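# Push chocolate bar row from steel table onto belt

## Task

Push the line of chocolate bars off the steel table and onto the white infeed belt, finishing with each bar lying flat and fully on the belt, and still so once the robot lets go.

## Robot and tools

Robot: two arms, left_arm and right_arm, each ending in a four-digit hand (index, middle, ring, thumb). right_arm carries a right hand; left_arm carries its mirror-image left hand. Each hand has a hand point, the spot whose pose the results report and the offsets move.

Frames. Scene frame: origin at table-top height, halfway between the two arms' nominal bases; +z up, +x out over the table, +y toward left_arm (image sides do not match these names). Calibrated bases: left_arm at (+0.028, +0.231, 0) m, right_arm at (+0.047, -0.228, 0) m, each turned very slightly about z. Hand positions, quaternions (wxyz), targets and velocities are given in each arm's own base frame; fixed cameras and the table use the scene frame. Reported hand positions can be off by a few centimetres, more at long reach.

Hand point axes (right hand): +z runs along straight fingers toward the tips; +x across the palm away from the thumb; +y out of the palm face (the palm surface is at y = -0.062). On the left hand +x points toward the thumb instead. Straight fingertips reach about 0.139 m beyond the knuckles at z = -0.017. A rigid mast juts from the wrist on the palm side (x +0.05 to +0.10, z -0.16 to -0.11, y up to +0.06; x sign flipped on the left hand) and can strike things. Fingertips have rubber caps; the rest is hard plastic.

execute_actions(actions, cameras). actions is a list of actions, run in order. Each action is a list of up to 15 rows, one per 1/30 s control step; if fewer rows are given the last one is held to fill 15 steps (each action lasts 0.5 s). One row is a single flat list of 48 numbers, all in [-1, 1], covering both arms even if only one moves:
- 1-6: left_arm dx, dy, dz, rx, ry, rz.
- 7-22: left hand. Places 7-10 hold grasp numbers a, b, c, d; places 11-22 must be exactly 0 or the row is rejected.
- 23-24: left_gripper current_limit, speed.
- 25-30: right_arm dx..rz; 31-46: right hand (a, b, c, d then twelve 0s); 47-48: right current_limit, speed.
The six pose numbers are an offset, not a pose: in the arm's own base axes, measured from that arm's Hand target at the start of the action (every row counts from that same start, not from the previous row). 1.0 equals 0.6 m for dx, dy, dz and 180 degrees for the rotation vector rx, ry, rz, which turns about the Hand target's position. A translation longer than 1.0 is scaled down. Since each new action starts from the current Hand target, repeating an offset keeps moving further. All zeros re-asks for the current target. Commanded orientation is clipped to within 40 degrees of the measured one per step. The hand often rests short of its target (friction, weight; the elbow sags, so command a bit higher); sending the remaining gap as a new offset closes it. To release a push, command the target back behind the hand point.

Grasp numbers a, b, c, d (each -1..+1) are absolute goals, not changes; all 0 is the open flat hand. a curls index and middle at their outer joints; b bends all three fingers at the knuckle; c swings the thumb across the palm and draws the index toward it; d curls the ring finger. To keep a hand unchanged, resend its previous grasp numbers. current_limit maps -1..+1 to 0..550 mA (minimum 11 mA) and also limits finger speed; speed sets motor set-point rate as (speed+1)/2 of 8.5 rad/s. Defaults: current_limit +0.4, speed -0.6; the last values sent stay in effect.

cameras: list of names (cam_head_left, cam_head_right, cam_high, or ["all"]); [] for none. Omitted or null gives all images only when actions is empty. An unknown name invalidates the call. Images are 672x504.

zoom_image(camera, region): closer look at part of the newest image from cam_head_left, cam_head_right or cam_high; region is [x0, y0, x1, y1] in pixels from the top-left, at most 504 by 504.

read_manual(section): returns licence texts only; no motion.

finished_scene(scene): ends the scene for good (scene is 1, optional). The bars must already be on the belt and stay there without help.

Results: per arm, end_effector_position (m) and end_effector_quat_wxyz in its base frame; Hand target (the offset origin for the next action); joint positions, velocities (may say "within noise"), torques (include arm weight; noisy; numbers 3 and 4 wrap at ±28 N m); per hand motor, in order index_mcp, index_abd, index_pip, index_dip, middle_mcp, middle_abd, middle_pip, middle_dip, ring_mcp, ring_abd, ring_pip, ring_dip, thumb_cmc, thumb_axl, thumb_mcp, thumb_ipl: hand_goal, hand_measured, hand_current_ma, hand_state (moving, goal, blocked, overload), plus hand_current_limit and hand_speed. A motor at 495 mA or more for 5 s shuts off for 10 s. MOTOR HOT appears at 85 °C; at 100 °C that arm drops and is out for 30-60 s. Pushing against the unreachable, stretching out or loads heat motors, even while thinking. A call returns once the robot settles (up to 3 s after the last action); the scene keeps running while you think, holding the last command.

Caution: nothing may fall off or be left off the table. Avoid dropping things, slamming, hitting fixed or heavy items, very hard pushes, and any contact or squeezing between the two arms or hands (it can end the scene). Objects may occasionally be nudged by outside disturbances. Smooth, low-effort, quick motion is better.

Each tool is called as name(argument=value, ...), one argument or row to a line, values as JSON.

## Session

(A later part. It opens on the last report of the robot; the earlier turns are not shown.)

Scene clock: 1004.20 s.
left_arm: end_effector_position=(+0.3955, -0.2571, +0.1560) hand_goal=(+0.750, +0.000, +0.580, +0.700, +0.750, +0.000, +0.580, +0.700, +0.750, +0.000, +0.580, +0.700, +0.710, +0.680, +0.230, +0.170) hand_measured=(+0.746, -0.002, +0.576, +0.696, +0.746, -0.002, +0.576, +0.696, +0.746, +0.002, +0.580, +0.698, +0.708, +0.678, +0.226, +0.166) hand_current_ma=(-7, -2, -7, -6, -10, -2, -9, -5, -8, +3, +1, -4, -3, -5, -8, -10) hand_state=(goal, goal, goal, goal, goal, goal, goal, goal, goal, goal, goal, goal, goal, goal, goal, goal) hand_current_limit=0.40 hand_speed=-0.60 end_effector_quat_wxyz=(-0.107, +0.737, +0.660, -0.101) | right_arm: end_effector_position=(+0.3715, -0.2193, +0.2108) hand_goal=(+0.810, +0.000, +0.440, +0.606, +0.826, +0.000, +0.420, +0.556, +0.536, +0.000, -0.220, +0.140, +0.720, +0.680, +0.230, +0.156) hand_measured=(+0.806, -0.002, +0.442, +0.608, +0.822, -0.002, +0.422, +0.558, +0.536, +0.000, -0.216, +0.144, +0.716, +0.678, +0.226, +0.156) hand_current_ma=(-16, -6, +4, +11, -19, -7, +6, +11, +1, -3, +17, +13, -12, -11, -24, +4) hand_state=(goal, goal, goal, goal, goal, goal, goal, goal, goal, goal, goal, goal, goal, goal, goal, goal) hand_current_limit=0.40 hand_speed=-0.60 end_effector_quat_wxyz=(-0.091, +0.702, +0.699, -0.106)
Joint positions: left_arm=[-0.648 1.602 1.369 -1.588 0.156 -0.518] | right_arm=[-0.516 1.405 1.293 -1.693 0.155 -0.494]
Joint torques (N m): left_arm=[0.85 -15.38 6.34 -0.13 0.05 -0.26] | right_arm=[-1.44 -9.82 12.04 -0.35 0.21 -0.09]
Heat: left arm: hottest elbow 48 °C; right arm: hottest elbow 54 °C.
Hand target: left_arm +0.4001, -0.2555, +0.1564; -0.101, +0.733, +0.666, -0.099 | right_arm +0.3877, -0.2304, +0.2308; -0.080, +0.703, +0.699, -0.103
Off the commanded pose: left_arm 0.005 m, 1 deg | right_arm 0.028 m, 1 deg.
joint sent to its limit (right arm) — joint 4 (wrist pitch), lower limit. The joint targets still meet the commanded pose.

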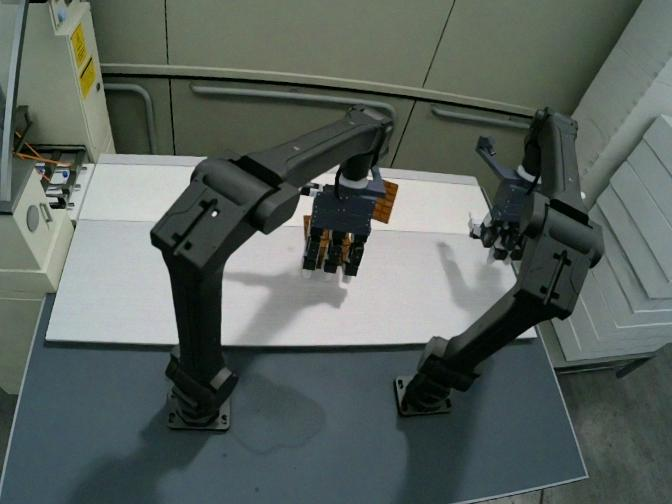

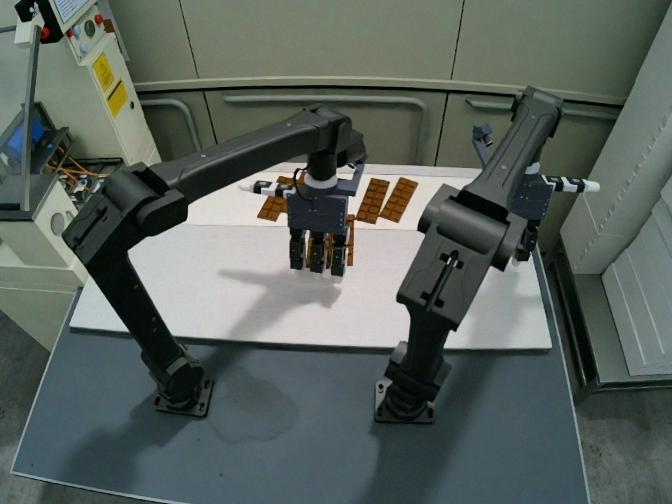

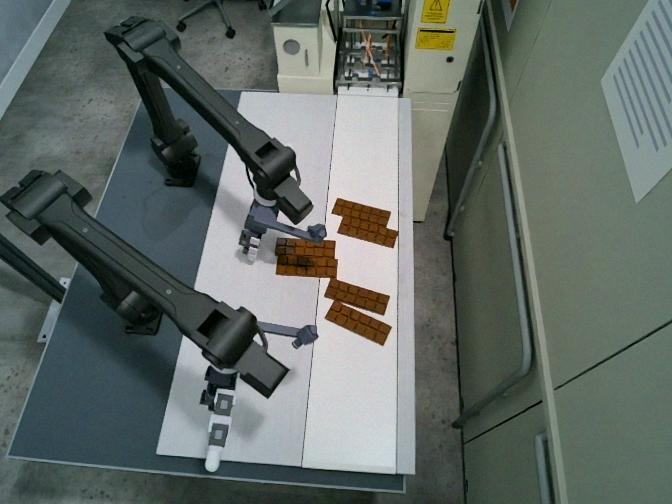

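execute_actions(
  actions=[
    [[0,-0.036,-0.035,0,0,0, 0,0,0,0,0,0,0,0,0,0,0,0,0,0,0,0, 0.4,-0.6, 0,0,0,0,0,0, 0.1,0,0,0.5,0,0,0,0,0,0,0,0,0,0,0,0, 0.4,-0.6]],
    [[0.02,0,-0.008,0,0,0, 0,0,0,0,0,0,0,0,0,0,0,0,0,0,0,0, 0.4,-0.6, 0,0,0,0,0,0, 0.1,0,0,0.5,0,0,0,0,0,0,0,0,0,0,0,0, 0.4,-0.6]],
  ],
  cameras=["cam_head_left","cam_head_right"],
)

zoom_image(
  camera="cam_head_left",
  region=[270, 200, 390, 300],
)

zoom_image(
  camera="cam_head_right",
  region=[260, 200, 380, 300],
)

Scene clock: 1019.87 s.
left_arm: end_effector_position=(+0.4007, -0.2728, +0.1301) hand_goal=(+0.750, +0.000, +0.580, +0.700, +0.750, +0.000, +0.580, +0.700, +0.750, +0.000, +0.580, +0.700, +0.710, +0.680, +0.230, +0.170) hand_measured=(+0.746, -0.002, +0.576, +0.696, +0.746, -0.002, +0.576, +0.698, +0.752, +0.002, +0.582, +0.700, +0.708, +0.678, +0.226, +0.166) hand_current_ma=(-7, -2, -7, -6, -10, -2, -9, -5, +2, +2, +2, -1, -3, -5, -8, -10) hand_state=(goal, goal, goal, goal, goal, goal, goal, goal, goal, goal, goal, goal, goal, goal, goal, goal) hand_current_limit=0.40 hand_speed=-0.60 end_effector_quat_wxyz=(-0.110, +0.732, +0.664, -0.101) | right_arm: end_effector_position=(+0.3715, -0.2193, +0.2108) hand_goal=(+0.810, +0.000, +0.440, +0.606, +0.826, +0.000, +0.420, +0.556, +0.536, +0.000, -0.220, +0.140, +0.720, +0.680, +0.230, +0.156) hand_measured=(+0.806, -0.002, +0.442, +0.608, +0.822, -0.002, +0.422, +0.558, +0.536, +0.000, -0.216, +0.144, +0.716, +0.678, +0.226, +0.156) hand_current_ma=(-16, -6, +4, +11, -19, -7, +6, +11, +1, -3, +17, +13, -12, -11, -24, +4) hand_state=(goal, goal, goal, goal, goal, goal, goal, goal, goal, goal, goal, goal, goal, goal, goal, goal) hand_current_limit=0.40 hand_speed=-0.60 end_effector_quat_wxyz=(-0.091, +0.702, +0.699, -0.106)
Joint positions: left_arm=[-0.669 1.659 1.369 -1.534 0.162 -0.551] | right_arm=[-0.516 1.405 1.293 -1.693 0.155 -0.494]
Joint torques (N m): left_arm=[0.85 -14.45 7.72 -0.16 0 -0.11] | right_arm=[-1.44 -9.88 12.04 -0.35 0.21 -0.09]
Heat: left arm: hottest elbow 47 °C; right arm: hottest elbow 54 °C.
Hand target: left_arm +0.4121, -0.2771, +0.1307; -0.101, +0.733, +0.666, -0.099 | right_arm +0.3877, -0.2304, +0.2308; -0.080, +0.703, +0.699, -0.103
Off the commanded pose: left_arm 0.012 m, 1 deg | right_arm 0.028 m, 1 deg.
joint sent to its limit (right arm) — joint 4 (wrist pitch), lower limit. The joint targets still meet the commanded pose.
Images, in order (width x height): cam_head_left 672x504, cam_head_right 672x504.

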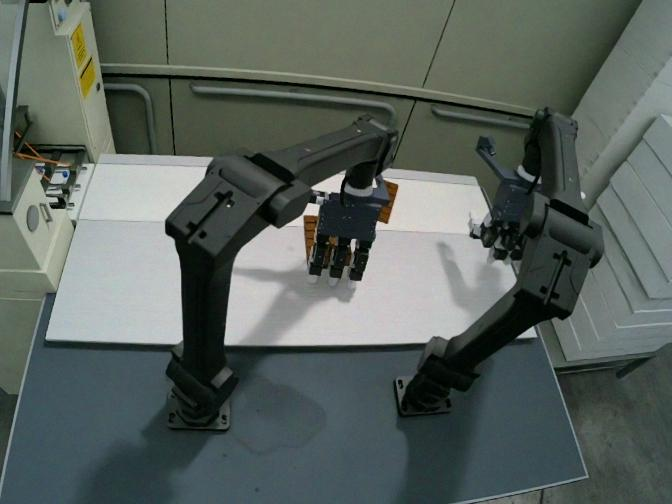

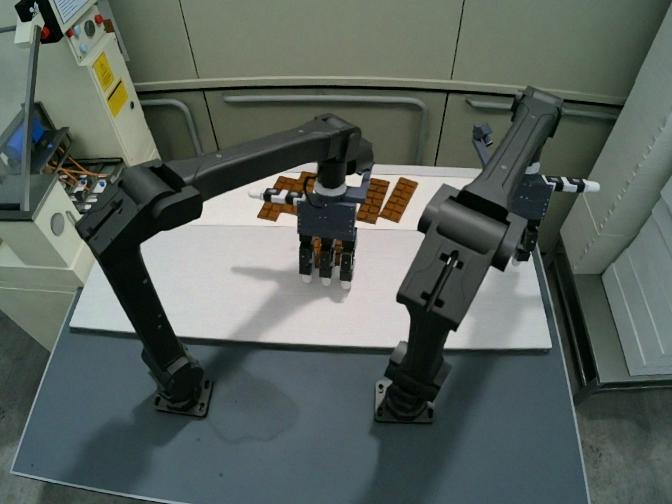

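Scaled by 4.200.

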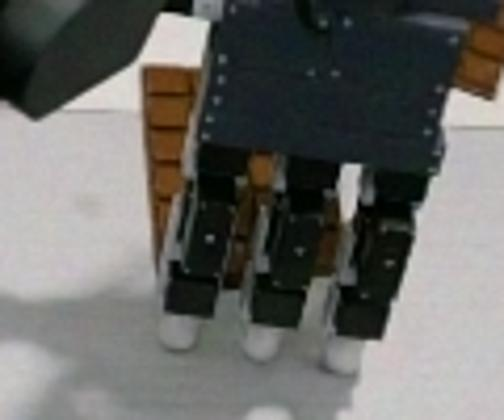

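Scaled by 4.200.

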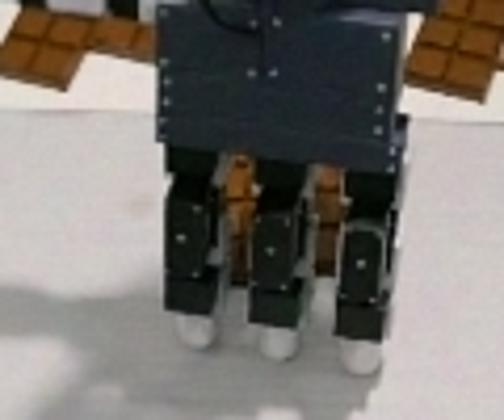

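execute_actions(
  actions=[
    [[0.08,0,0.01,0,0,0, 0,0,0,0,0,0,0,0,0,0,0,0,0,0,0,0, 0.4,-0.6, 0,0,0,0,0,0, 0.1,0,0,0.5,0,0,0,0,0,0,0,0,0,0,0,0, 0.4,-0.6]],
    [[0.08,0,-0.003,0,0,0, 0,0,0,0,0,0,0,0,0,0,0,0,0,0,0,0, 0.4,-0.6, 0,0,0,0,0,0, 0.1,0,0,0.5,0,0,0,0,0,0,0,0,0,0,0,0, 0.4,-0.6]],
  ],
  cameras=["cam_head_left","cam_high"],
)

zoom_image(
  camera="cam_head_left",
  region=[270, 170, 390, 270],
)

zoom_image(
  camera="cam_high",
  region=[240, 180, 420, 350],
)

Scene clock: 1036.23 s.
left_arm: end_effector_position=(+0.4917, -0.2703, +0.1292) hand_goal=(+0.750, +0.000, +0.580, +0.700, +0.750, +0.000, +0.580, +0.700, +0.750, +0.000, +0.580, +0.700, +0.710, +0.680, +0.230, +0.170) hand_measured=(+0.766, -0.002, +0.590, +0.706, +0.760, +0.000, +0.588, +0.706, +0.766, +0.004, +0.594, +0.708, +0.708, +0.678, +0.226, +0.166) hand_current_ma=(+42, -1, +23, +9, +26, +0, +17, +9, +42, +5, +31, +18, -3, -5, -8, -10) hand_state=(goal, goal, goal, goal, goal, goal, goal, goal, goal, goal, goal, goal, goal, goal, goal, goal) hand_current_limit=0.40 hand_speed=-0.60 end_effector_quat_wxyz=(-0.113, +0.729, +0.667, -0.103) | right_arm: end_effector_position=(+0.3715, -0.2193, +0.2108) hand_goal=(+0.810, +0.000, +0.440, +0.606, +0.826, +0.000, +0.420, +0.556, +0.536, +0.000, -0.220, +0.140, +0.720, +0.680, +0.230, +0.156) hand_measured=(+0.806, -0.002, +0.442, +0.608, +0.822, -0.002, +0.422, +0.558, +0.536, +0.000, -0.216, +0.144, +0.716, +0.678, +0.226, +0.156) hand_current_ma=(-16, -6, +4, +11, -19, -7, +6, +11, +1, -3, +17, +13, -12, -11, -24, +4) hand_state=(goal, goal, goal, goal, goal, goal, goal, goal, goal, goal, goal, goal, goal, goal, goal, goal) hand_current_limit=0.40 hand_speed=-0.60 end_effector_quat_wxyz=(-0.091, +0.702, +0.699, -0.106)
Joint positions: left_arm=[-0.561 1.854 1.633 -1.627 0.138 -0.454] | right_arm=[-0.516 1.405 1.293 -1.693 0.155 -0.494]
Joint torques (N m): left_arm=[0.67 -17.03 9.5 -0.62 -0.11 -0.05] | right_arm=[-1.49 -9.82 12.04 -0.35 0.21 -0.09]
Motor temperatures (°C): left_arm=[30 33 47 26 28 26] | right_arm=[31 33 55 30 29 27]
Heat: left arm: hottest elbow 47 °C; right arm: hottest elbow 55 °C.
Hand target: left_arm +0.5081, -0.2771, +0.1349; -0.101, +0.733, +0.666, -0.099 | right_arm +0.3877, -0.2304, +0.2308; -0.080, +0.703, +0.699, -0.103
Off the commanded pose: left_arm 0.019 m, 2 deg | right_arm 0.028 m, 1 deg.
joint sent to its limit (right arm) — joint 4 (wrist pitch), lower limit. The joint targets still meet the commanded pose.
Images, in order (width x height): cam_head_left 672x504, cam_high 672x504.

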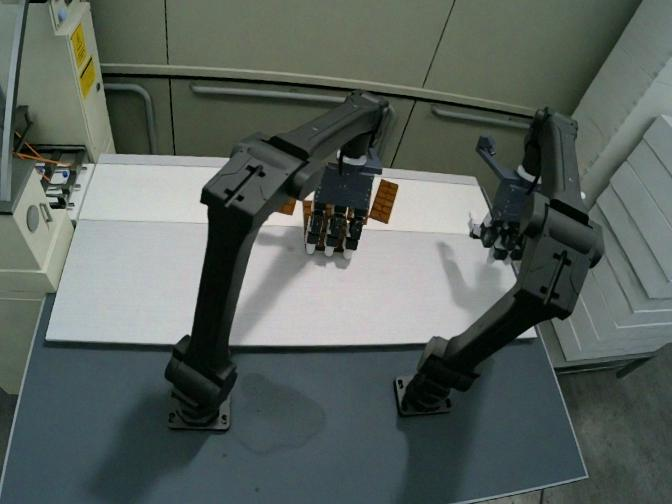

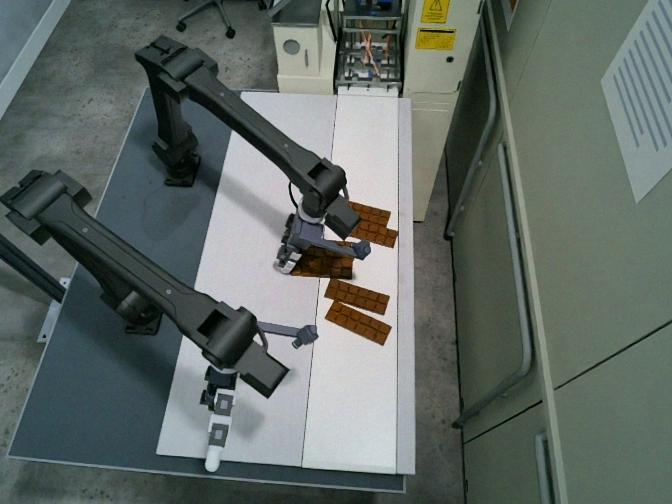

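Scaled by 4.200.

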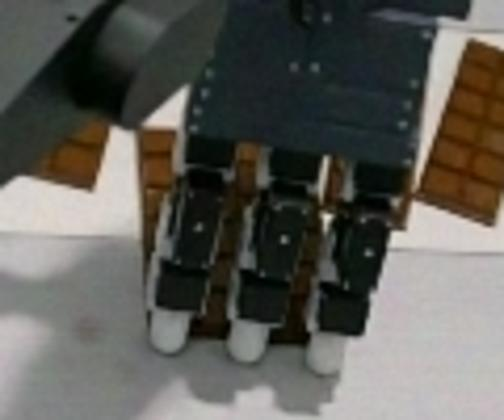

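Scaled by 2.800.

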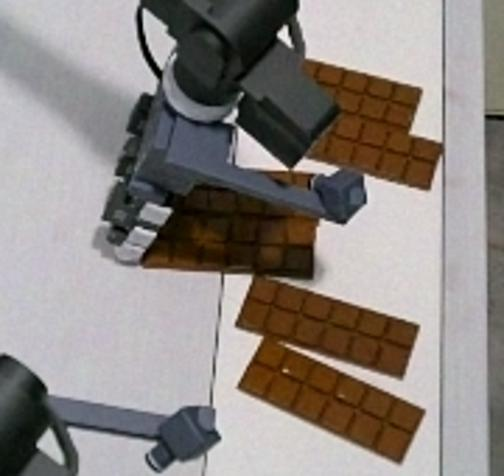

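execute_actions(
  actions=[
    [[0.07,-0.015,-0.003,0,0,0, 0,0,0,0,0,0,0,0,0,0,0,0,0,0,0,0, 0.4,-0.6, 0,0,0,0,0,0, 0.1,0,0,0.5,0,0,0,0,0,0,0,0,0,0,0,0, 0.4,-0.6]],
  ],
  cameras=["cam_head_left","cam_high"],
)

zoom_image(
  camera="cam_head_left",
  region=[270, 170, 390, 270],
)

zoom_image(
  camera="cam_high",
  region=[240, 180, 420, 350],
)

Scene clock: 1048.53 s.
left_arm: end_effector_position=(+0.5303, -0.2829, +0.1297) hand_goal=(+0.750, +0.000, +0.580, +0.700, +0.750, +0.000, +0.580, +0.700, +0.750, +0.000, +0.580, +0.700, +0.710, +0.680, +0.230, +0.170) hand_measured=(+0.774, +0.000, +0.596, +0.708, +0.766, +0.002, +0.590, +0.706, +0.768, +0.002, +0.592, +0.706, +0.708, +0.678, +0.226, +0.166) hand_current_ma=(+67, -1, +36, +16, +42, +3, +24, +9, +46, +3, +29, +13, -4, -5, -8, -10) hand_state=(blocked, goal, goal, goal, goal, goal, goal, goal, goal, goal, goal, goal, goal, goal, goal, goal) hand_current_limit=0.40 hand_speed=-0.60 end_effector_quat_wxyz=(-0.115, +0.730, +0.665, -0.105) | right_arm: end_effector_position=(+0.3715, -0.2193, +0.2108) hand_goal=(+0.810, +0.000, +0.440, +0.606, +0.826, +0.000, +0.420, +0.556, +0.536, +0.000, -0.220, +0.140, +0.720, +0.680, +0.230, +0.156) hand_measured=(+0.806, -0.002, +0.442, +0.608, +0.822, -0.002, +0.422, +0.558, +0.536, +0.000, -0.216, +0.144, +0.716, +0.678, +0.226, +0.156) hand_current_ma=(-16, -6, +4, +11, -19, -7, +6, +11, +1, -3, +17, +13, -12, -11, -24, +4) hand_state=(goal, goal, goal, goal, goal, goal, goal, goal, goal, goal, goal, goal, goal, goal, goal, goal) hand_current_limit=0.40 hand_speed=-0.60 end_effector_quat_wxyz=(-0.091, +0.702, +0.699, -0.106)
Joint positions: left_arm=[-0.543 1.962 1.797 -1.688 0.134 -0.431] | right_arm=[-0.516 1.405 1.293 -1.693 0.155 -0.494]
Joint torques (N m): left_arm=[1.2 -18.2 9.74 -0.44 -0.22 -0.04] | right_arm=[-1.49 -9.88 12.03 -0.35 0.22 -0.09]
Motor temperatures (°C): left_arm=[30 33 47 26 28 26] | right_arm=[31 33 55 30 29 27]
Heat: left arm: hottest elbow 47 °C; right arm: hottest elbow 55 °C.
Hand target: left_arm +0.5500, -0.2861, +0.1331; -0.101, +0.733, +0.666, -0.099 | right_arm +0.3877, -0.2304, +0.2308; -0.080, +0.703, +0.699, -0.103
Off the commanded pose: left_arm 0.020 m, 2 deg | right_arm 0.028 m, 1 deg.
joint sent to its limit (right arm) — joint 4 (wrist pitch), lower limit. The joint targets still meet the commanded pose.
Images, in order (width x height): cam_head_left 672x504, cam_high 672x504.

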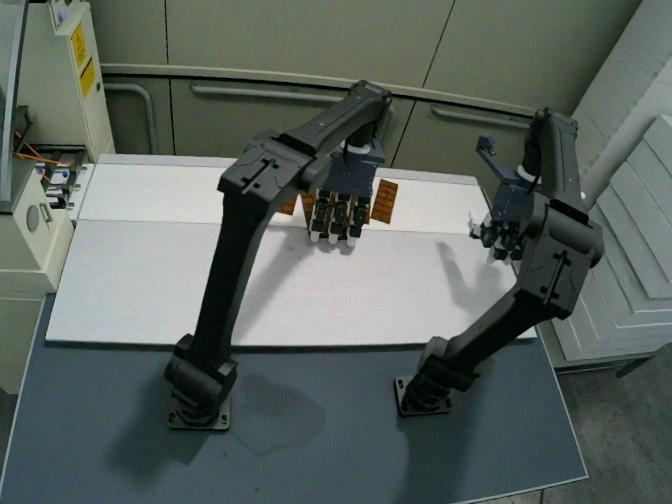

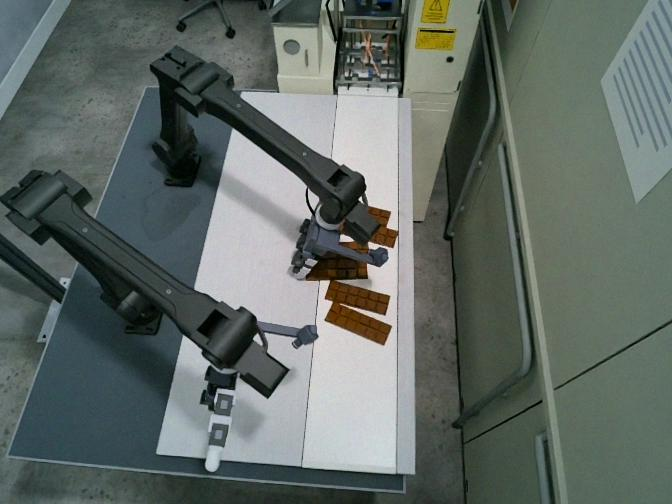

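Scaled by 4.200.

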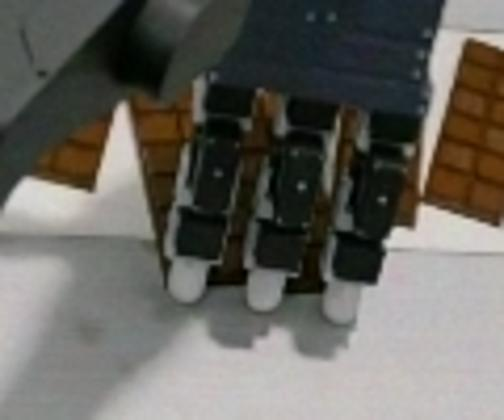

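Scaled by 2.800.

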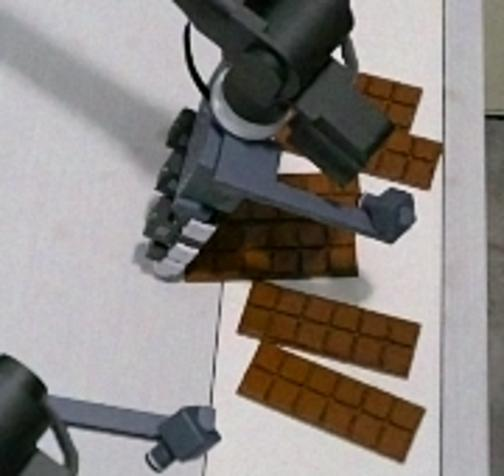

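execute_actions(
  actions=[
    [[0.025,0.005,0,0,0,-0.05, 0,0,0,0,0,0,0,0,0,0,0,0,0,0,0,0, 0.4,-0.6, 0,0,0,0,0,0, 0.1,0,0,0.5,0,0,0,0,0,0,0,0,0,0,0,0, 0.4,-0.6]],
  ],
  cameras=["cam_head_left","cam_high"],
)

zoom_image(
  camera="cam_head_left",
  region=[270, 170, 390, 270],
)

zoom_image(
  camera="cam_high",
  region=[240, 180, 420, 350],
)

Scene clock: 1073.90 s.
left_arm: end_effector_position=(+0.5488, -0.2830, +0.1328) hand_goal=(+0.750, +0.000, +0.580, +0.700, +0.750, +0.000, +0.580, +0.700, +0.750, +0.000, +0.580, +0.700, +0.710, +0.680, +0.230, +0.170) hand_measured=(+0.778, -0.006, +0.598, +0.710, +0.760, +0.000, +0.592, +0.706, +0.754, -0.010, +0.588, +0.706, +0.708, +0.678, +0.226, +0.166) hand_current_ma=(+82, -9, +43, +19, +23, +1, +24, +9, +8, -17, +15, +11, -4, -5, -8, -10) hand_state=(blocked, goal, goal, goal, goal, goal, goal, goal, goal, goal, goal, goal, goal, goal, goal, goal) hand_current_limit=0.40 hand_speed=-0.60 end_effector_quat_wxyz=(-0.107, +0.781, +0.608, -0.092) | right_arm: end_effector_position=(+0.3715, -0.2193, +0.2108) hand_goal=(+0.810, +0.000, +0.440, +0.606, +0.826, +0.000, +0.420, +0.556, +0.536, +0.000, -0.220, +0.140, +0.720, +0.680, +0.230, +0.156) hand_measured=(+0.806, -0.002, +0.442, +0.608, +0.822, -0.002, +0.422, +0.558, +0.536, +0.000, -0.216, +0.144, +0.716, +0.678, +0.226, +0.156) hand_current_ma=(-16, -6, +4, +11, -19, -7, +6, +11, +1, -3, +17, +13, -12, -11, -24, +4) hand_state=(goal, goal, goal, goal, goal, goal, goal, goal, goal, goal, goal, goal, goal, goal, goal, goal) hand_current_limit=0.40 hand_speed=-0.60 end_effector_quat_wxyz=(-0.091, +0.702, +0.699, -0.106)
Joint positions: left_arm=[-0.522 1.973 1.821 -1.688 0.088 -0.262] | right_arm=[-0.516 1.405 1.293 -1.693 0.155 -0.494]
Joint torques (N m): left_arm=[1.26 -18.37 9.37 -0.77 -0.36 0.01] | right_arm=[-1.49 -9.88 12.04 -0.34 0.21 -0.09]
Motor temperatures (°C): left_arm=[30 33 46 26 28 26] | right_arm=[31 33 55 30 29 27]
Heat: left arm: hottest elbow 46 °C; right arm: hottest elbow 55 °C.
Hand target: left_arm +0.5651, -0.2832, +0.1331; -0.108, +0.783, +0.606, -0.091 | right_arm +0.3877, -0.2304, +0.2308; -0.080, +0.703, +0.699, -0.103
Off the commanded pose: left_arm 0.016 m, 0 deg | right_arm 0.028 m, 1 deg.
joint sent to its limit (left arm) — joint 4 (wrist pitch), lower limit. The joint targets still meet the commanded pose.
joint sent to its limit (right arm) — joint 4 (wrist pitch), lower limit. The joint targets still meet the commanded pose.
Images, in order (width x height): cam_head_left 672x504, cam_high 672x504.

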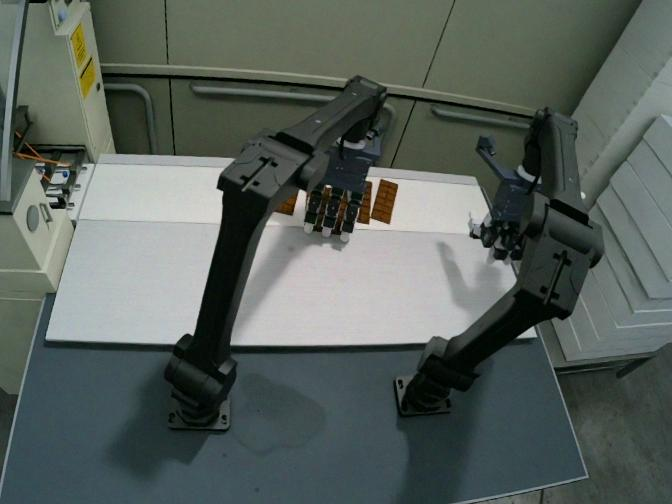

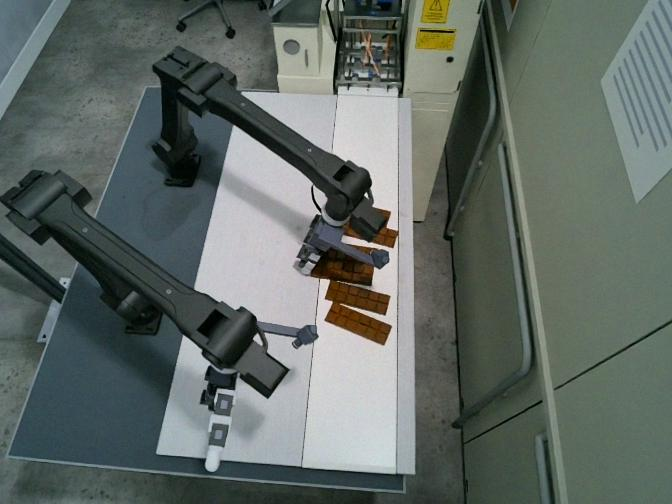

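Scaled by 4.200.

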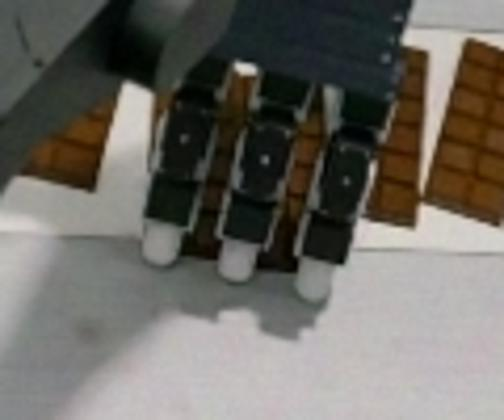

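Scaled by 2.800.

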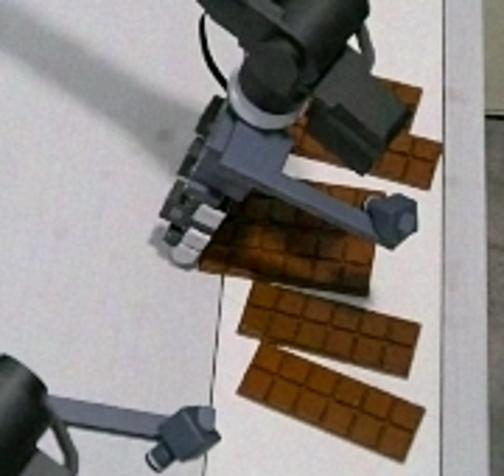

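execute_actions(
  actions=[
    [[0.055,0,-0.006,0,0,0, 0,0,0,0,0,0,0,0,0,0,0,0,0,0,0,0, 0.4,-0.6, 0,0,0,0,0,0, 0.1,0,0,0.5,0,0,0,0,0,0,0,0,0,0,0,0, 0.4,-0.6]],
  ],
  cameras=["cam_head_left","cam_high"],
)

zoom_image(
  camera="cam_high",
  region=[240, 180, 420, 350],
)

zoom_image(
  camera="cam_head_left",
  region=[270, 170, 390, 270],
)

Scene clock: 1084.47 s.
left_arm: end_effector_position=(+0.5781, -0.2863, +0.1336) hand_goal=(+0.750, +0.000, +0.580, +0.700, +0.750, +0.000, +0.580, +0.700, +0.750, +0.000, +0.580, +0.700, +0.710, +0.680, +0.230, +0.170) hand_measured=(+0.790, -0.010, +0.606, +0.718, +0.790, -0.004, +0.608, +0.714, +0.784, -0.006, +0.602, +0.712, +0.708, +0.678, +0.226, +0.166) hand_current_ma=(+128, -16, +72, +45, +131, -7, +78, +33, +104, -11, +60, +26, -4, -5, -8, -10) hand_state=(blocked, goal, blocked, goal, blocked, goal, blocked, goal, blocked, goal, blocked, goal, goal, goal, goal, goal) hand_current_limit=0.40 hand_speed=-0.60 end_effector_quat_wxyz=(-0.091, +0.786, +0.606, -0.087) | right_arm: end_effector_position=(+0.3715, -0.2193, +0.2108) hand_goal=(+0.810, +0.000, +0.440, +0.606, +0.826, +0.000, +0.420, +0.556, +0.536, +0.000, -0.220, +0.140, +0.720, +0.680, +0.230, +0.156) hand_measured=(+0.806, -0.002, +0.442, +0.608, +0.822, -0.002, +0.422, +0.558, +0.536, +0.000, -0.216, +0.144, +0.716, +0.678, +0.226, +0.156) hand_current_ma=(-16, -6, +4, +11, -19, -7, +6, +11, +1, -3, +17, +13, -12, -11, -24, +4) hand_state=(goal, goal, goal, goal, goal, goal, goal, goal, goal, goal, goal, goal, goal, goal, goal, goal) hand_current_limit=0.40 hand_speed=-0.60 end_effector_quat_wxyz=(-0.091, +0.702, +0.699, -0.106)
Joint positions: left_arm=[-0.501 2.025 1.905 -1.688 0.086 -0.233] | right_arm=[-0.516 1.405 1.293 -1.693 0.155 -0.494]
Joint torques (N m): left_arm=[1.61 -18.26 9.98 -0.69 -0.61 -0.03] | right_arm=[-1.44 -9.82 12.03 -0.36 0.21 -0.09]
Motor temperatures (°C): left_arm=[30 33 46 26 28 26] | right_arm=[31 33 55 30 29 27]
Heat: left arm: hottest elbow 46 °C; right arm: hottest elbow 55 °C.
Hand target: left_arm +0.5981, -0.2833, +0.1295; -0.108, +0.783, +0.606, -0.091 | right_arm +0.3877, -0.2304, +0.2308; -0.080, +0.703, +0.699, -0.103
Off the commanded pose: left_arm 0.021 m, 2 deg | right_arm 0.028 m, 1 deg.
joint sent to its limit (left arm) — joint 4 (wrist pitch), lower limit. The joint targets are off in orientation, not in position.
joint sent to its limit (right arm) — joint 4 (wrist pitch), lower limit. The joint targets still meet the commanded pose.
Images, in order (width x height): cam_head_left 672x504, cam_high 672x504.

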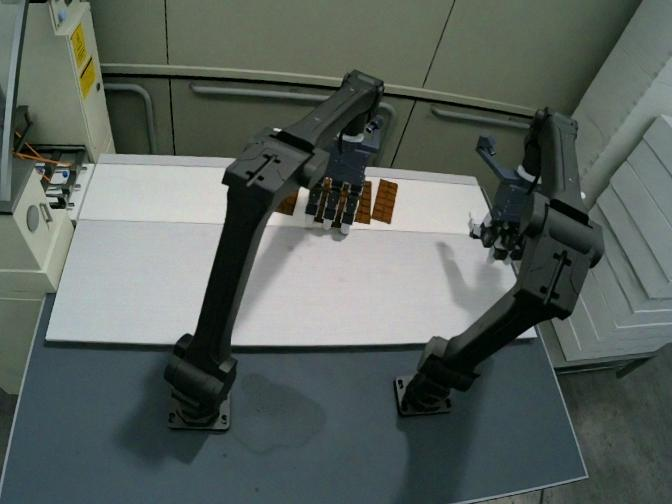

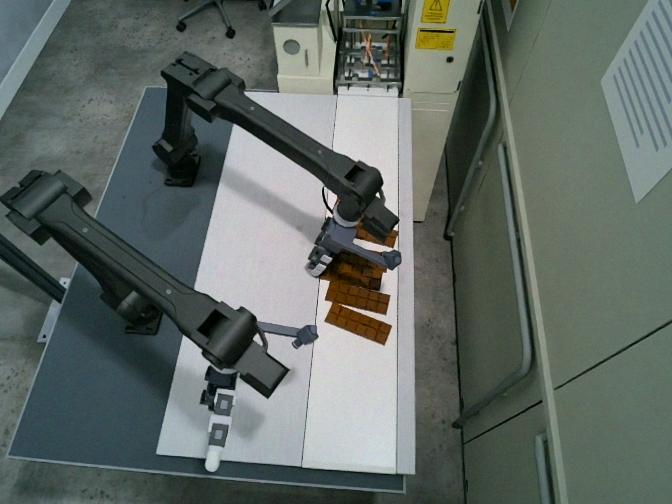

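Scaled by 2.800.

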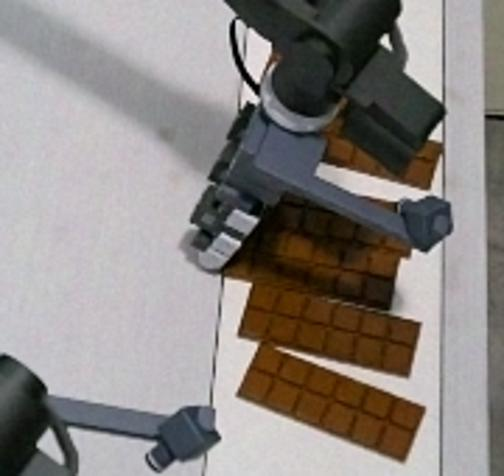

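Scaled by 4.200.

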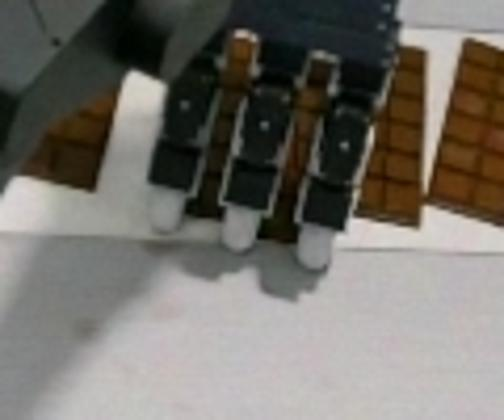

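execute_actions(
  actions=[
    [[0.028,0,0.004,0,0,0, 0,0,0,0,0,0,0,0,0,0,0,0,0,0,0,0, 0.4,-0.6, 0,0,0,0,0,0, 0.1,0,0,0.5,0,0,0,0,0,0,0,0,0,0,0,0, 0.4,-0.6]],
  ],
  cameras=["cam_head_left","cam_high"],
)

zoom_image(
  camera="cam_high",
  region=[280, 200, 400, 320],
)

zoom_image(
  camera="cam_head_left",
  region=[270, 170, 390, 270],
)

Scene clock: 1091.57 s.
left_arm: end_effector_position=(+0.5934, -0.2883, +0.1349) hand_goal=(+0.750, +0.000, +0.580, +0.700, +0.750, +0.000, +0.580, +0.700, +0.750, +0.000, +0.580, +0.700, +0.710, +0.680, +0.230, +0.170) hand_measured=(+0.804, -0.008, +0.616, +0.724, +0.798, -0.002, +0.614, +0.716, +0.790, -0.006, +0.610, +0.716, +0.708, +0.678, +0.226, +0.166) hand_current_ma=(+189, -15, +105, +64, +162, -2, +95, +40, +133, -9, +86, +39, -4, -5, -8, -10) hand_state=(blocked, goal, blocked, blocked, blocked, goal, blocked, goal, blocked, goal, blocked, goal, goal, goal, goal, goal) hand_current_limit=0.40 hand_speed=-0.60 end_effector_quat_wxyz=(-0.082, +0.787, +0.606, -0.082) | right_arm: end_effector_position=(+0.3715, -0.2193, +0.2108) hand_goal=(+0.810, +0.000, +0.440, +0.606, +0.826, +0.000, +0.420, +0.556, +0.536, +0.000, -0.220, +0.140, +0.720, +0.680, +0.230, +0.156) hand_measured=(+0.806, -0.002, +0.442, +0.608, +0.822, -0.002, +0.422, +0.558, +0.536, +0.000, -0.216, +0.144, +0.716, +0.678, +0.226, +0.156) hand_current_ma=(-16, -6, +4, +11, -19, -7, +6, +11, +1, -3, +17, +13, -12, -11, -24, +4) hand_state=(goal, goal, goal, goal, goal, goal, goal, goal, goal, goal, goal, goal, goal, goal, goal, goal) hand_current_limit=0.40 hand_speed=-0.60 end_effector_quat_wxyz=(-0.091, +0.702, +0.699, -0.106)
Joint positions: left_arm=[-0.492 2.053 1.952 -1.688 0.082 -0.225] | right_arm=[-0.516 1.405 1.293 -1.693 0.155 -0.494]
Joint torques (N m): left_arm=[1.9 -18.61 10.17 -0.61 -0.62 0] | right_arm=[-1.44 -9.88 12.04 -0.34 0.21 -0.09]
Motor temperatures (°C): left_arm=[30 34 47 26 28 26] | right_arm=[31 33 56 30 29 27]
Heat: left arm: hottest elbow 47 °C; right arm: hottest elbow 56 °C.
Hand target: left_arm +0.6148, -0.2832, +0.1318; -0.108, +0.783, +0.606, -0.091 | right_arm +0.3877, -0.2304, +0.2308; -0.080, +0.703, +0.699, -0.103
Off the commanded pose: left_arm 0.022 m, 3 deg | right_arm 0.028 m, 1 deg.
joint sent to its limit (left arm) — joint 4 (wrist pitch), lower limit. The joint targets are off in orientation, not in position.
joint sent to its limit (right arm) — joint 4 (wrist pitch), lower limit. The joint targets still meet the commanded pose.
Images, in order (width x height): cam_head_left 672x504, cam_high 672x504.

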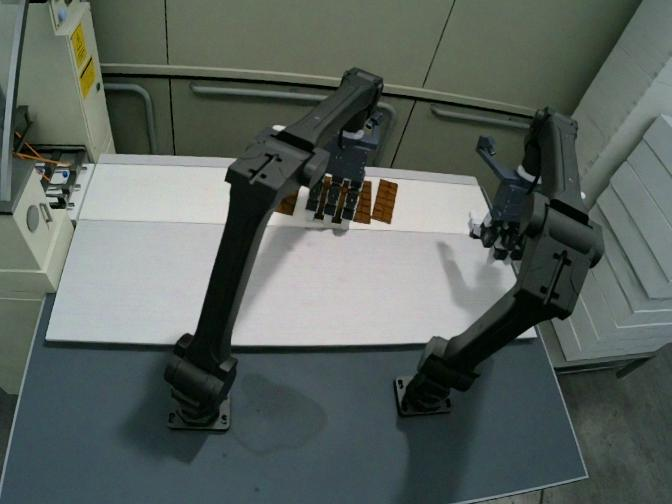

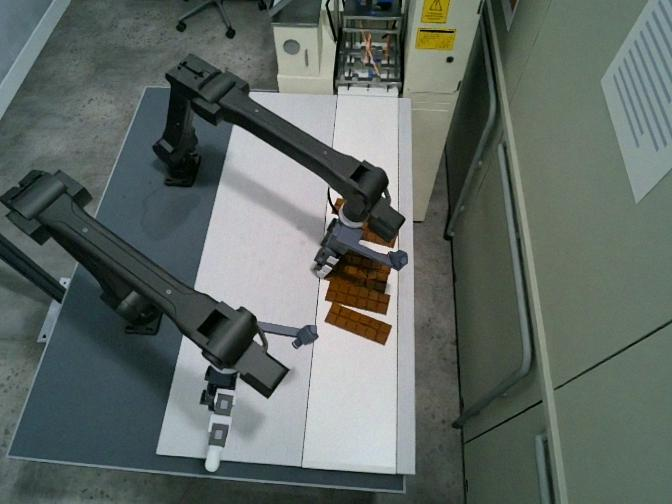

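Scaled by 4.200.

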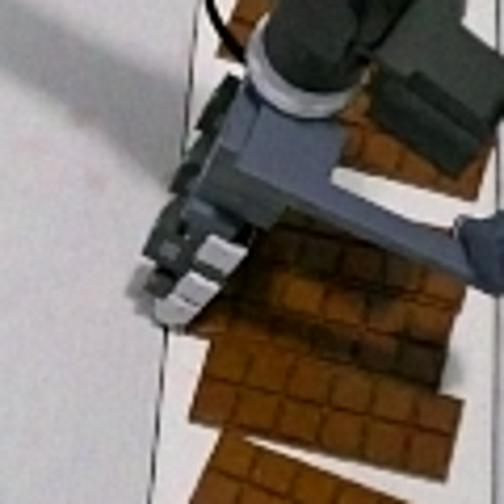

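Scaled by 4.200.

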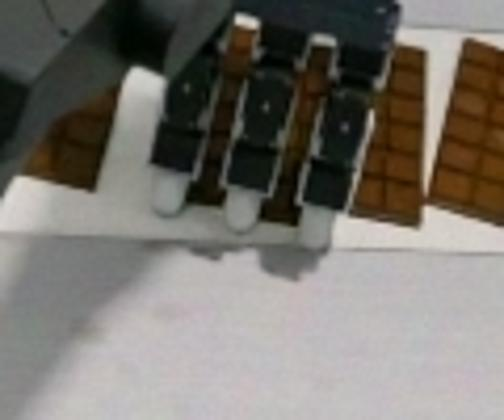

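execute_actions(
  actions=[
    [[-0.05,0,0.04,0,0,0, 0,0,0,0,0,0,0,0,0,0,0,0,0,0,0,0, 0.4,-0.6, 0,0,0,0,0,0, 0.1,0,0,0.5,0,0,0,0,0,0,0,0,0,0,0,0, 0.4,-0.6]],
    [[-0.06,0.02,0.08,0,0,0.04, 0,0,0,0,0,0,0,0,0,0,0,0,0,0,0,0, 0.4,-0.6, 0,0,0,0,0,0, 0.1,0,0,0.5,0,0,0,0,0,0,0,0,0,0,0,0, 0.4,-0.6]],
    [[-0.1,0.08,0.02,0,0,0.04, 0,0,0,0,0,0,0,0,0,0,0,0,0,0,0,0, 0.4,-0.6, 0,0,0,0,0,0, 0.1,0,0,0.5,0,0,0,0,0,0,0,0,0,0,0,0, 0.4,-0.6]],
  ],
  cameras=["cam_head_left","cam_head_right","cam_high"],
)

zoom_image(
  camera="cam_high",
  region=[300, 190, 420, 350],
)

zoom_image(
  camera="cam_head_right",
  region=[250, 150, 430, 250],
)

zoom_image(
  camera="cam_high",
  region=[365, 200, 425, 260],
)

Scene clock: 1102.27 s.
left_arm: end_effector_position=(+0.4888, -0.2291, +0.2124) hand_goal=(+0.750, +0.000, +0.580, +0.700, +0.750, +0.000, +0.580, +0.700, +0.750, +0.000, +0.580, +0.700, +0.710, +0.680, +0.230, +0.170) hand_measured=(+0.746, -0.004, +0.580, +0.704, +0.746, -0.002, +0.582, +0.702, +0.746, -0.002, +0.582, +0.702, +0.708, +0.678, +0.226, +0.166) hand_current_ma=(-7, -4, +1, +5, -8, -2, +2, +4, -7, -4, +1, +4, -4, -5, -8, -10) hand_state=(goal, goal, goal, goal, goal, goal, goal, goal, goal, goal, goal, goal, goal, goal, goal, goal) hand_current_limit=0.40 hand_speed=-0.60 end_effector_quat_wxyz=(-0.065, +0.709, +0.696, -0.089) | right_arm: end_effector_position=(+0.3715, -0.2193, +0.2108) hand_goal=(+0.810, +0.000, +0.440, +0.606, +0.826, +0.000, +0.420, +0.556, +0.536, +0.000, -0.220, +0.140, +0.720, +0.680, +0.230, +0.156) hand_measured=(+0.806, -0.002, +0.442, +0.608, +0.822, -0.002, +0.422, +0.558, +0.536, +0.000, -0.216, +0.144, +0.716, +0.678, +0.226, +0.156) hand_current_ma=(-16, -6, +4, +11, -19, -7, +6, +11, +1, -3, +17, +13, -12, -11, -24, +4) hand_state=(goal, goal, goal, goal, goal, goal, goal, goal, goal, goal, goal, goal, goal, goal, goal, goal) hand_current_limit=0.40 hand_speed=-0.60 end_effector_quat_wxyz=(-0.091, +0.702, +0.699, -0.106)
Joint positions: left_arm=[-0.504 1.7 1.639 -1.687 0.132 -0.473] | right_arm=[-0.516 1.405 1.293 -1.693 0.155 -0.494]
Joint torques (N m): left_arm=[0.85 -17.61 6.45 -0.61 0.18 -0.24] | right_arm=[-1.44 -9.88 12.04 -0.35 0.21 -0.09]
Motor temperatures (°C): left_arm=[30 34 48 26 28 26] | right_arm=[31 33 56 30 29 27]
Heat: left arm: hottest elbow 48 °C; right arm: hottest elbow 56 °C.
Hand target: left_arm +0.4888, -0.2232, +0.2158; -0.096, +0.701, +0.699, -0.103 | right_arm +0.3877, -0.2304, +0.2308; -0.080, +0.703, +0.699, -0.103
Off the commanded pose: left_arm 0.007 m, 4 deg | right_arm 0.028 m, 1 deg.
joint sent to its limit (left arm) — joint 4 (wrist pitch), lower limit. The joint targets are off in orientation, not in position.
joint sent to its limit (right arm) — joint 4 (wrist pitch), lower limit. The joint targets still meet the commanded pose.

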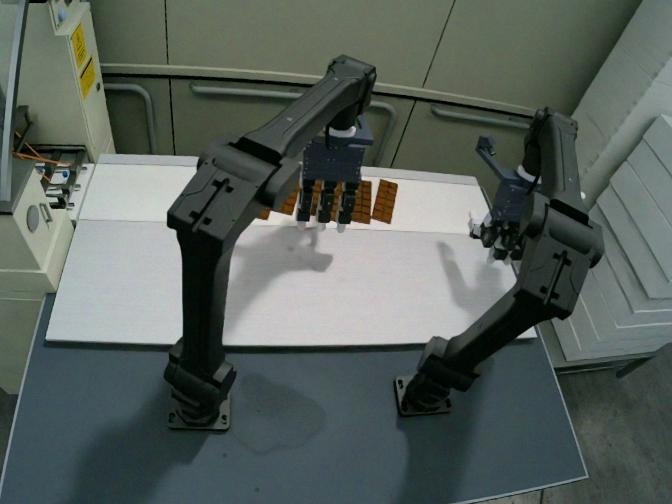

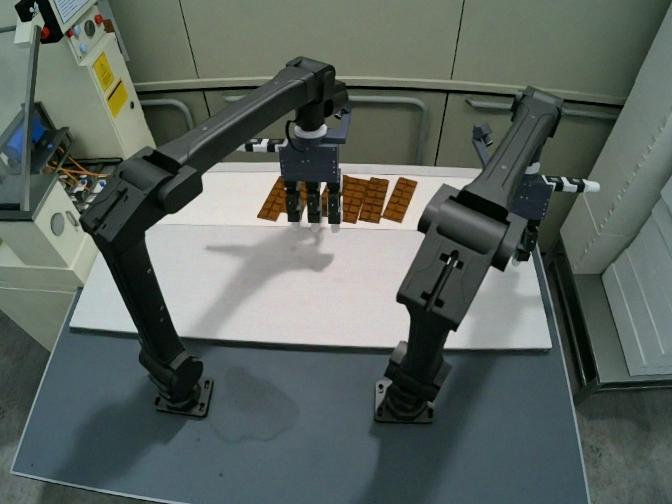

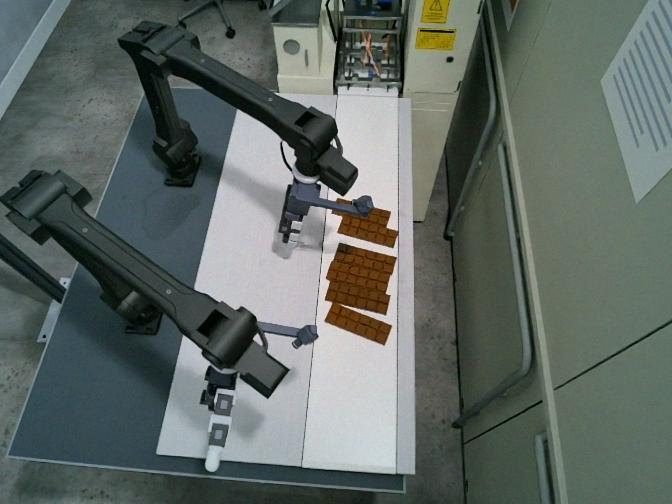

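Scaled by 3.150.

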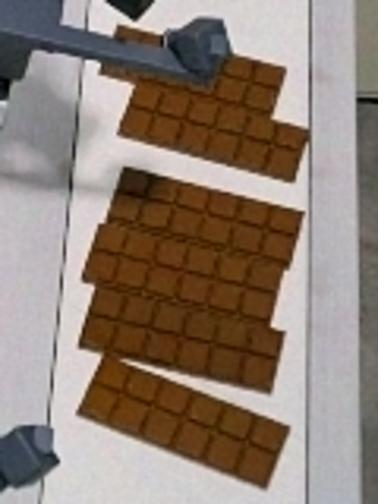

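Scaled by 2.800.

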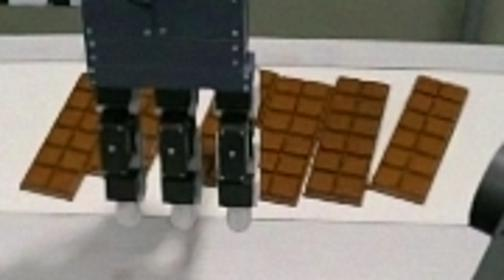

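Scaled by 8.400.

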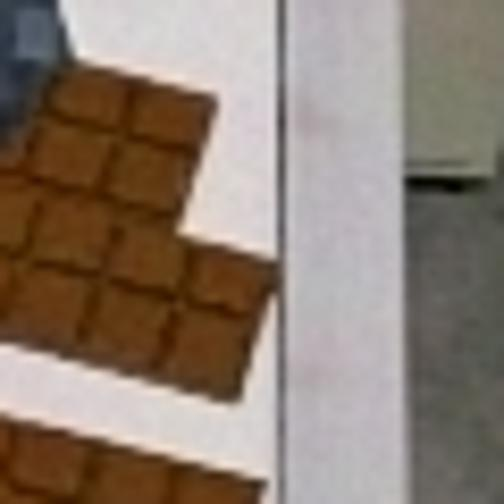

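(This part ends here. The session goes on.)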